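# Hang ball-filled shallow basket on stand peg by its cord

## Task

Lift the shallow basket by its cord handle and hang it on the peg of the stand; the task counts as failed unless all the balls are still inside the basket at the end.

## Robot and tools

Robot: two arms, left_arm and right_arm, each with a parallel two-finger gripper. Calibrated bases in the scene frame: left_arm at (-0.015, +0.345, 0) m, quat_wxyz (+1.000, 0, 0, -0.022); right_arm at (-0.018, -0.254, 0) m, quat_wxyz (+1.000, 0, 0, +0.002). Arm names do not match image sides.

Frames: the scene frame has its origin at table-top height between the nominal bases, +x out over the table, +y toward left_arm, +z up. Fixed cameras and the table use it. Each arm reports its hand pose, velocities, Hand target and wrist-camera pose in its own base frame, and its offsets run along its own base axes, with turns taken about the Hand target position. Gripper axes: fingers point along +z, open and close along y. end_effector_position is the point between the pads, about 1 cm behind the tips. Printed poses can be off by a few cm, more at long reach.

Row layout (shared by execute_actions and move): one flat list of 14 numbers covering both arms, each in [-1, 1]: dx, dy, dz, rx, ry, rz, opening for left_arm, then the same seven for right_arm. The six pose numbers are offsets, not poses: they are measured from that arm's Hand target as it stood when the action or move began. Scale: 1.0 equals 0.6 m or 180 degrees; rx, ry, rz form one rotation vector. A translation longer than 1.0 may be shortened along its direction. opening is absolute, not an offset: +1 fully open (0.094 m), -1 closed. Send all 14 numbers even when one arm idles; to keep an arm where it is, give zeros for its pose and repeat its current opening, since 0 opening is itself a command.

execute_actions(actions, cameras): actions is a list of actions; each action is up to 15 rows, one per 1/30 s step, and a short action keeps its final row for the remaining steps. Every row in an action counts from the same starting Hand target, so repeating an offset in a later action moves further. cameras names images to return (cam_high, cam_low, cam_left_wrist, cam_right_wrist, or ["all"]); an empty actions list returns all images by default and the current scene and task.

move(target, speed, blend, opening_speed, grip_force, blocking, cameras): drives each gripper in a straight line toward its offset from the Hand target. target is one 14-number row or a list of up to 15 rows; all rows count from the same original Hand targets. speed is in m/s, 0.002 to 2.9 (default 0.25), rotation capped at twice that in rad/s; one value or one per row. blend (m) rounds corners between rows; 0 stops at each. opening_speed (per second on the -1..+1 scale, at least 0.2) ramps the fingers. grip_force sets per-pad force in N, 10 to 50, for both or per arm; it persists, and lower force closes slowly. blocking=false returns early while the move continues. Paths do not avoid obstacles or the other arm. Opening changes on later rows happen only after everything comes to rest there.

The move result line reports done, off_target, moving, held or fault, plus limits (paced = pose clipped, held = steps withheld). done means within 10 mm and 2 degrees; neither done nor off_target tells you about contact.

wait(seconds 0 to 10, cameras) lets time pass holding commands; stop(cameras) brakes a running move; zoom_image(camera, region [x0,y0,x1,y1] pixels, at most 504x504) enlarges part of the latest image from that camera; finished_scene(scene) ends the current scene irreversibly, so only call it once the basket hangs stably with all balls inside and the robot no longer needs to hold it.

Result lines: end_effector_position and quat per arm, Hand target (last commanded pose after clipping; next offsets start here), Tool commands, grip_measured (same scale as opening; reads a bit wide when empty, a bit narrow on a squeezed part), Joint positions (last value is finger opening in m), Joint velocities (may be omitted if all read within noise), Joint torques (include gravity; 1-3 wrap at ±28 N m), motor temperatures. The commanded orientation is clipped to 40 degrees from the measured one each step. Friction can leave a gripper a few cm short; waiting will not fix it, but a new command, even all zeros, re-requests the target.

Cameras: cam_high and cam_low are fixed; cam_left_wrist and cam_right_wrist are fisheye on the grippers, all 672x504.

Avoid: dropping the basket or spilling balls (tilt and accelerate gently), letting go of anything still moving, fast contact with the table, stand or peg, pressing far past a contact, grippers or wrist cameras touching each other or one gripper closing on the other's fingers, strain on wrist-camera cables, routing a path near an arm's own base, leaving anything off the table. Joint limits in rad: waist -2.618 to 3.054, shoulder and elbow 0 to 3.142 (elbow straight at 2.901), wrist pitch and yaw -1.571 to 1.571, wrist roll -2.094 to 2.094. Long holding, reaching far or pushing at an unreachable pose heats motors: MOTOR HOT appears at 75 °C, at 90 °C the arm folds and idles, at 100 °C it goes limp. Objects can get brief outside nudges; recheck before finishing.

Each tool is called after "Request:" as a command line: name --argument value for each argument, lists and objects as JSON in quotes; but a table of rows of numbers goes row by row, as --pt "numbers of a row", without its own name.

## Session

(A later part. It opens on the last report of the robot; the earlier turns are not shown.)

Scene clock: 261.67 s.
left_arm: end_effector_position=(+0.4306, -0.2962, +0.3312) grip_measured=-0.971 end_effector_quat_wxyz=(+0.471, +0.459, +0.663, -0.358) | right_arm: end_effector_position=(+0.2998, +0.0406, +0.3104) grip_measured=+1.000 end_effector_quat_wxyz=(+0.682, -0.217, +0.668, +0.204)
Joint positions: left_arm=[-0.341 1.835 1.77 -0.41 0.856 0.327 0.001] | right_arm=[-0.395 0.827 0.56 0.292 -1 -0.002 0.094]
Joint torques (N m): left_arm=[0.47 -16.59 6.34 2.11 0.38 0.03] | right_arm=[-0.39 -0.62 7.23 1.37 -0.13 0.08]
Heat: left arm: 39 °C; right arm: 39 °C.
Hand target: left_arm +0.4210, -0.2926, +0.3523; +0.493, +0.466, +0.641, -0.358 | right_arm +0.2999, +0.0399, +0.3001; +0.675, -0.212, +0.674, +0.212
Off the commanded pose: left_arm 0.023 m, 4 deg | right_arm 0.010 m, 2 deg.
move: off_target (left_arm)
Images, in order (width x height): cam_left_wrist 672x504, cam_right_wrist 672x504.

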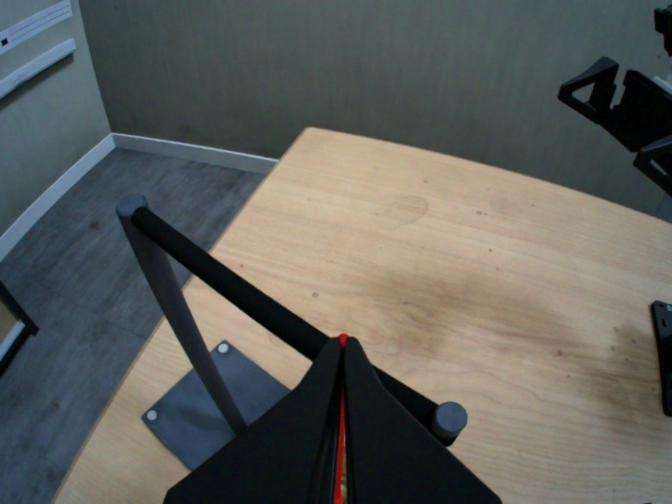

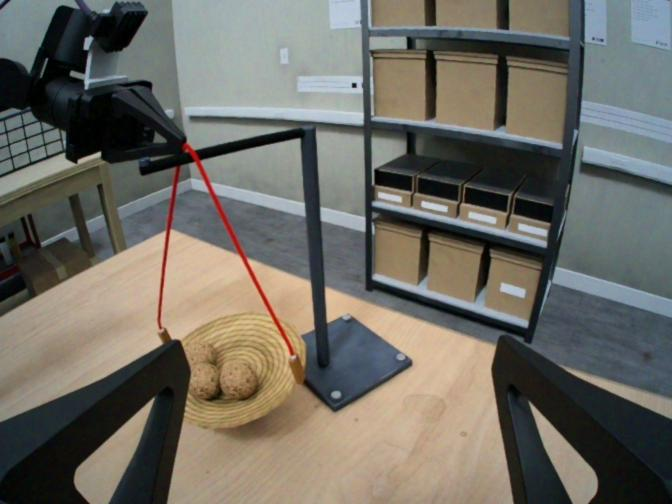

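Request:
move --target '[0.001,-0.007,-0.012,0,0,0,-1.0,0,0,0,0,0,0,1.0]' --speed 0.02 --cameras '["cam_left_wrist","cam_right_wrist"]'

Request:
zoom_image --camera "cam_right_wrist" --region '[100, 80, 300, 230]'

Request:
zoom_image --camera "cam_left_wrist" --region '[240, 270, 490, 470]'

Scene clock: 266.37 s.
left_arm: end_effector_position=(+0.4311, -0.2963, +0.3305) grip_measured=-0.971 end_effector_quat_wxyz=(+0.479, +0.460, +0.657, -0.355) | right_arm: end_effector_position=(+0.2998, +0.0406, +0.3104) grip_measured=+1.000 end_effector_quat_wxyz=(+0.682, -0.217, +0.668, +0.204)
Joint positions: left_arm=[-0.341 1.827 1.744 -0.372 0.856 0.327 0.001] | right_arm=[-0.395 0.827 0.56 0.292 -1 -0.002 0.094]
Joint torques (N m): left_arm=[-0.46 -15.61 6.15 2.09 0.29 -0.04] | right_arm=[-0.4 -0.64 7.21 1.37 -0.12 0.07]
Heat: left arm: 39 °C; right arm: 39 °C.
Hand target: left_arm +0.4216, -0.2968, +0.3449; +0.493, +0.466, +0.641, -0.358 | right_arm +0.2999, +0.0399, +0.3001; +0.675, -0.212, +0.674, +0.212
Off the commanded pose: left_arm 0.017 m, 3 deg | right_arm 0.010 m, 2 deg.
move: off_target (left_arm)
Images, in order (width x height): cam_left_wrist 672x504, cam_right_wrist 672x504.

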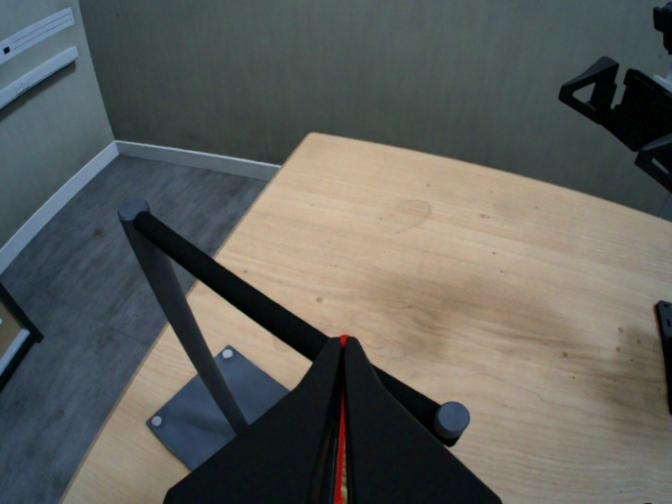

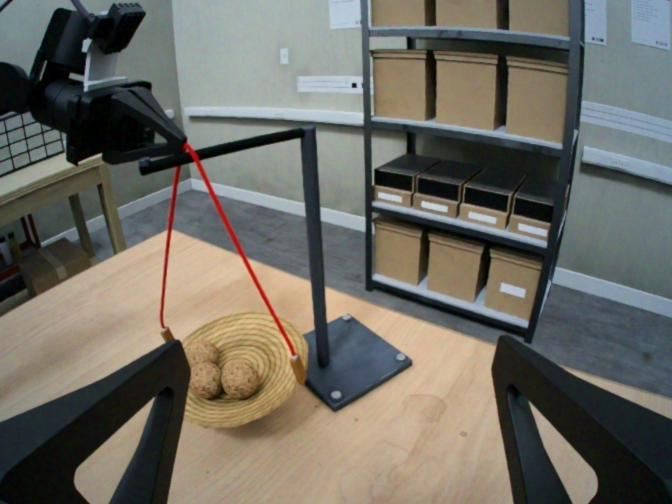

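Scaled by 2.520 from the camera's 672x504 image, which has a finer 960x720 frame.

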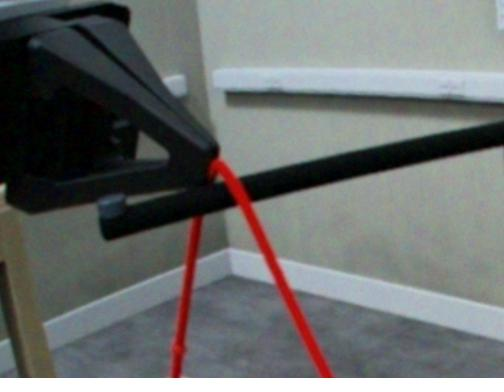

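Scaled by 2.016 from the camera's 672x504 image, which has a finer 960x720 frame.

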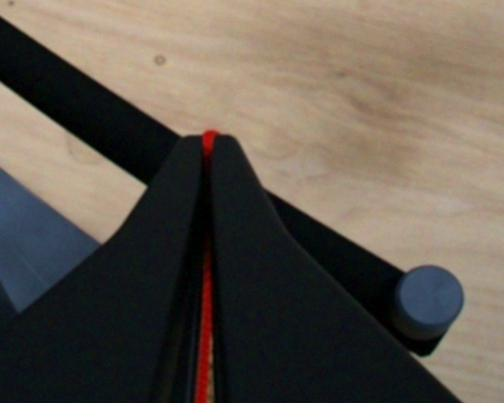

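Request:
move --target '[0.002,-0.010,-0.017,0,0,0,-1.0,0,0,0,0,0,0,1.0]' --speed 0.02 --cameras '["cam_left_wrist","cam_right_wrist"]'

Request:
zoom_image --camera "cam_right_wrist" --region '[100, 80, 300, 230]'

Request:
zoom_image --camera "cam_left_wrist" --region '[240, 270, 490, 470]'

Scene clock: 269.73 s.
left_arm: end_effector_position=(+0.4325, -0.2968, +0.3299) grip_measured=-0.971 end_effector_quat_wxyz=(+0.490, +0.461, +0.650, -0.354) | right_arm: end_effector_position=(+0.2998, +0.0406, +0.3104) grip_measured=+1.000 end_effector_quat_wxyz=(+0.682, -0.217, +0.668, +0.204)
Joint positions: left_arm=[-0.341 1.82 1.712 -0.317 0.856 0.32 0.001] | right_arm=[-0.395 0.827 0.56 0.292 -1 -0.002 0.094]
Joint torques (N m): left_arm=[-1.73 -14.3 5.94 2.03 0.18 -0.08] | right_arm=[-0.43 -0.62 7.25 1.38 -0.13 0.07]
Heat: left arm: 39 °C; right arm: 39 °C.
Hand target: left_arm +0.4228, -0.3028, +0.3349; +0.493, +0.466, +0.641, -0.358 | right_arm +0.2999, +0.0399, +0.3001; +0.675, -0.212, +0.674, +0.212
Off the commanded pose: left_arm 0.012 m, 1 deg | right_arm 0.010 m, 2 deg.
move: off_target (left_arm)
Images, in order (width x height): cam_left_wrist 672x504, cam_right_wrist 672x504.

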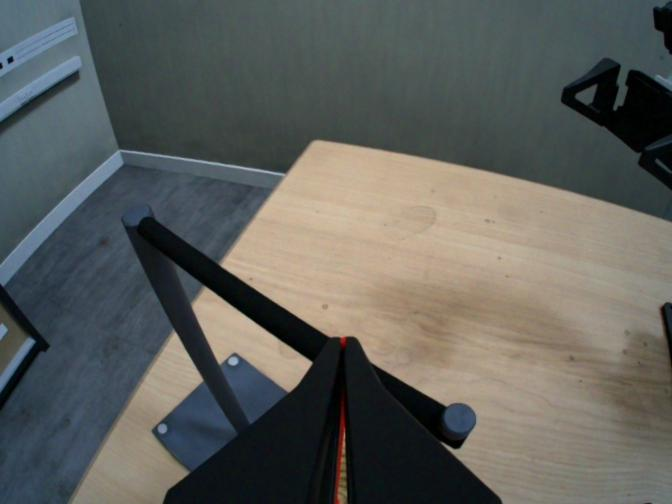

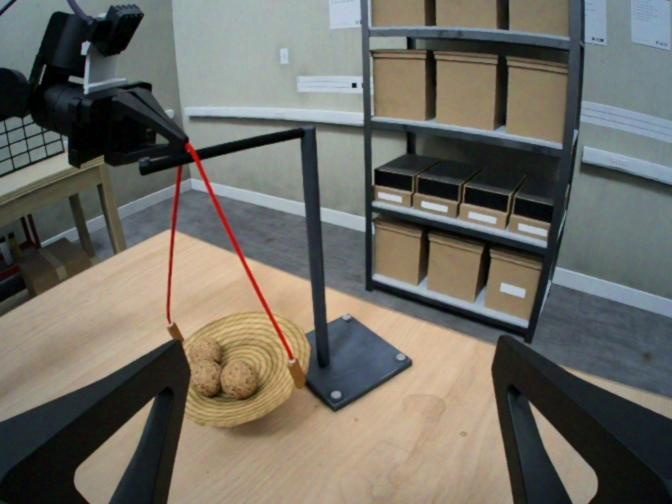

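Scaled by 2.520 from the camera's 672x504 image, which has a finer 960x720 frame.

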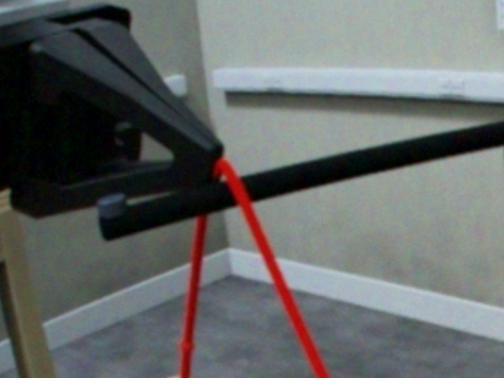

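Scaled by 2.016 from the camera's 672x504 image, which has a finer 960x720 frame.

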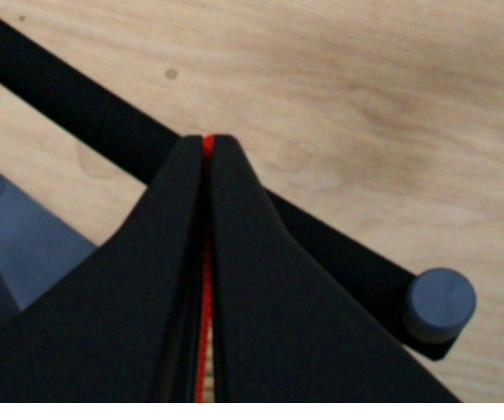

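Request:
move --target '[0,0,0,0,0,0,-0.6,0,0,0,0,0,0,1.0]' --opening_speed 0.2 --cameras '["cam_left_wrist","cam_right_wrist"]'

Request:
zoom_image --camera "cam_right_wrist" --region '[100, 80, 300, 230]'

Request:
zoom_image --camera "cam_left_wrist" --region '[240, 270, 490, 470]'

Scene clock: 278.53 s.
left_arm: end_effector_position=(+0.4316, -0.3007, +0.3323) grip_measured=-0.602 end_effector_quat_wxyz=(+0.494, +0.464, +0.645, -0.353) | right_arm: end_effector_position=(+0.2998, +0.0406, +0.3104) grip_measured=+1.000 end_effector_quat_wxyz=(+0.682, -0.217, +0.668, +0.204)
Joint positions: left_arm=[-0.35 1.82 1.712 -0.302 0.852 0.32 0.019] | right_arm=[-0.395 0.827 0.56 0.292 -1 -0.002 0.094]
Joint torques (N m): left_arm=[-0.85 -14.31 5.94 1.89 0.21 -0.07] | right_arm=[-0.43 -0.62 7.23 1.37 -0.13 0.07]
Heat: left arm: 39 °C; right arm: 39 °C.
Hand target: left_arm +0.4229, -0.3027, +0.3349; +0.493, +0.466, +0.641, -0.358 | right_arm +0.2999, +0.0399, +0.3001; +0.675, -0.212, +0.674, +0.212
Off the commanded pose: left_arm 0.009 m, 1 deg | right_arm 0.010 m, 2 deg.
move: done
Images, in order (width x height): cam_left_wrist 672x504, cam_right_wrist 672x504.

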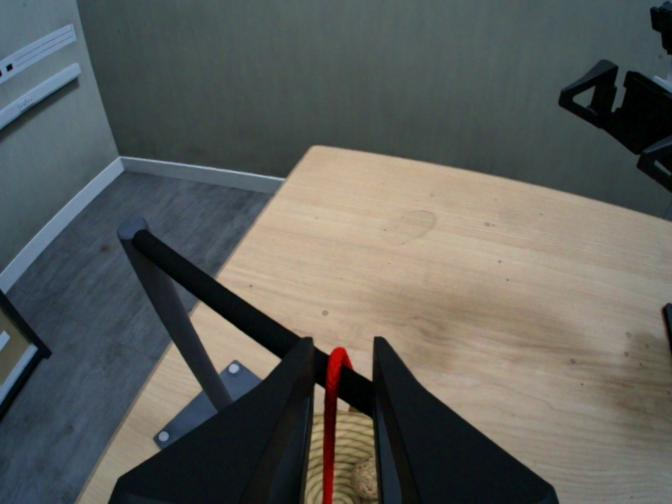

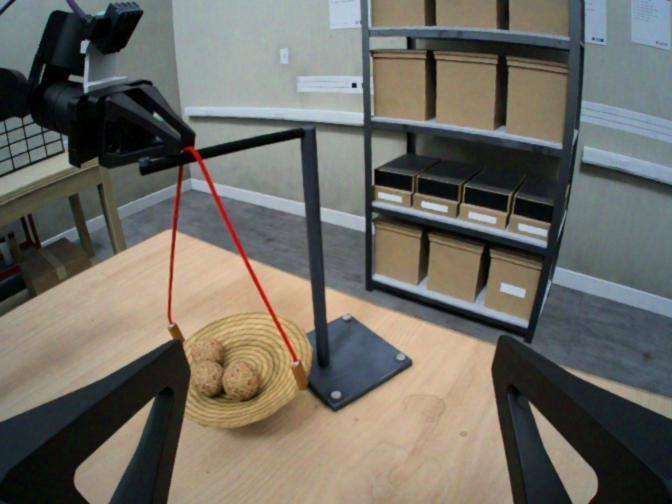

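Scaled by 2.520 from the camera's 672x504 image, which has a finer 960x720 frame.

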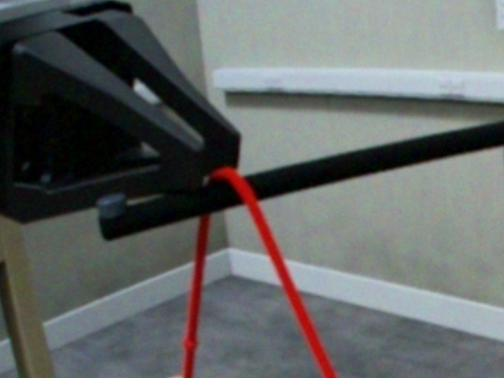

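Scaled by 2.016 from the camera's 672x504 image, which has a finer 960x720 frame.

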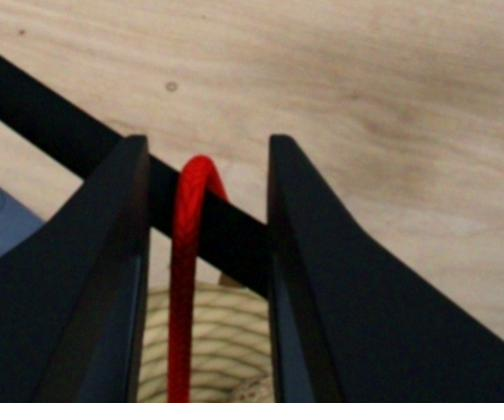

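Request:
move --pt "-0.005 0.01 0.12 0 0 0 -0.6 0 0 0 0 0 0 1.0" --pt "-0.12 0.13 0.17 0 0 0 -0.6 0 0 0 0 0 0 1.0" --speed '[0.04,0.12]' --blend '[0.02,0]' --cameras '["all"]'

Request:
zoom_image --camera "cam_right_wrist" --region '[100, 80, 400, 430]'

Request:
zoom_image --camera "cam_high" --region '[180, 180, 340, 320]'

Scene clock: 284.27 s.
left_arm: end_effector_position=(+0.3586, -0.2276, +0.4423) grip_measured=-0.602 end_effector_quat_wxyz=(+0.505, +0.467, +0.636, -0.350) | right_arm: end_effector_position=(+0.2998, +0.0406, +0.3104) grip_measured=+1.000 end_effector_quat_wxyz=(+0.682, -0.217, +0.668, +0.204)
Joint positions: left_arm=[-0.207 1.617 1.944 -0.786 0.983 0.418 0.019] | right_arm=[-0.395 0.827 0.56 0.292 -1 -0.002 0.094]
Joint torques (N m): left_arm=[0.68 -9.99 5.04 1.39 0.34 0.11] | right_arm=[-0.42 -0.62 7.23 1.37 -0.14 0.08]
Heat: left arm: 39 °C; right arm: 39 °C.
Hand target: left_arm +0.3509, -0.2247, +0.4369; +0.493, +0.466, +0.641, -0.358 | right_arm +0.2999, +0.0399, +0.3001; +0.675, -0.212, +0.674, +0.212
Off the commanded pose: left_arm 0.010 m, 2 deg | right_arm 0.010 m, 2 deg.
move: done

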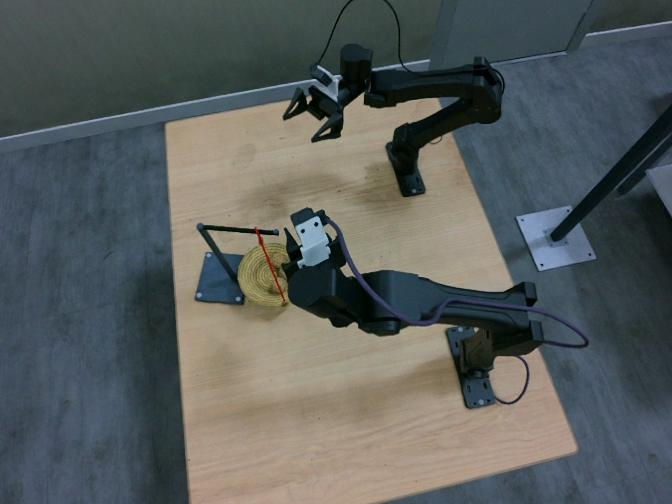

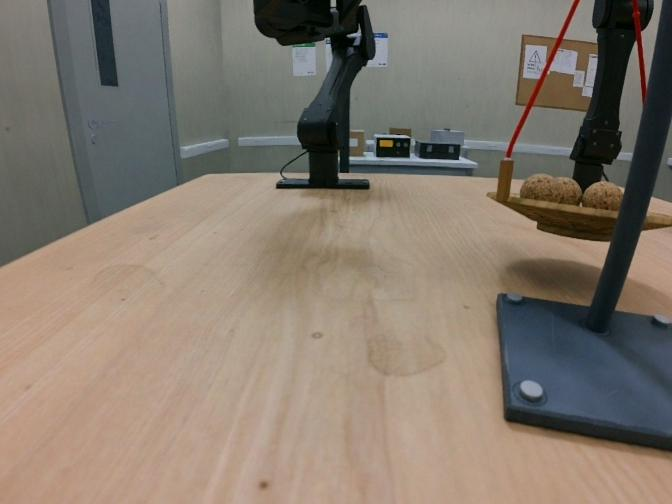

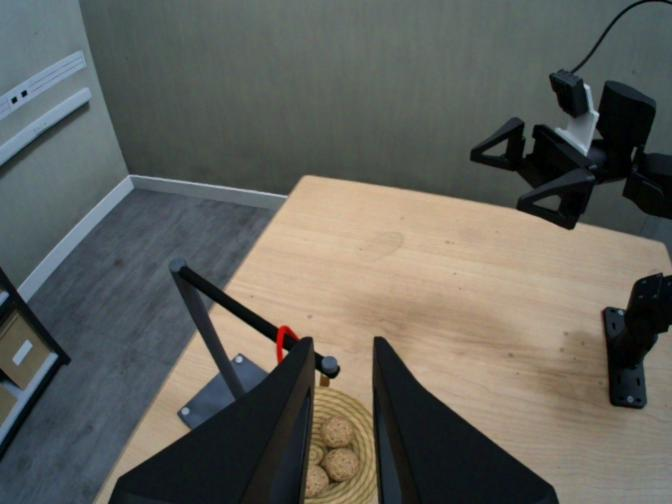

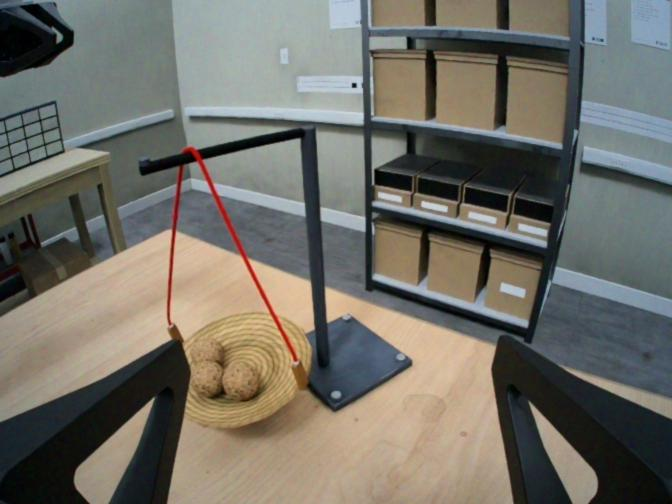

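Scaled by 1.440 from the camera's 672x504 image, which has a finer 960x720 frame.

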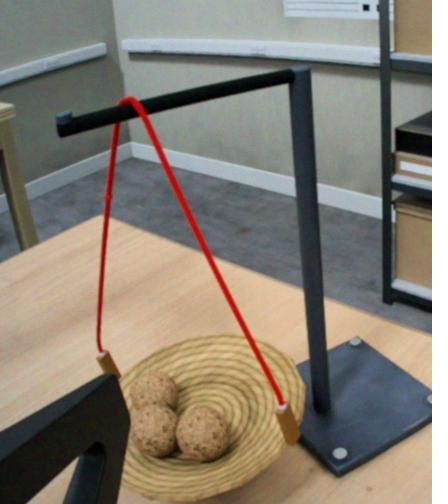

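Scaled by 3.150 from the camera's 672x504 image, which has a finer 960x720 frame.

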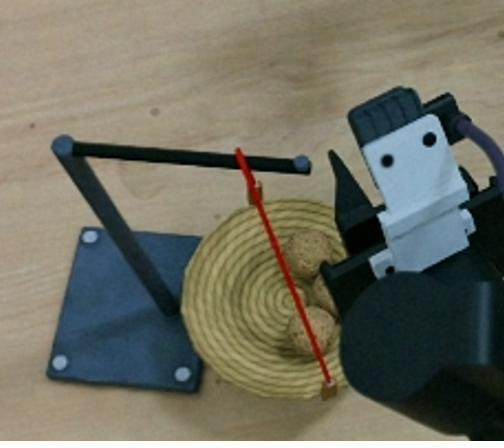

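Request:
finished_scene --scene 1

The scene is finished: the task was done.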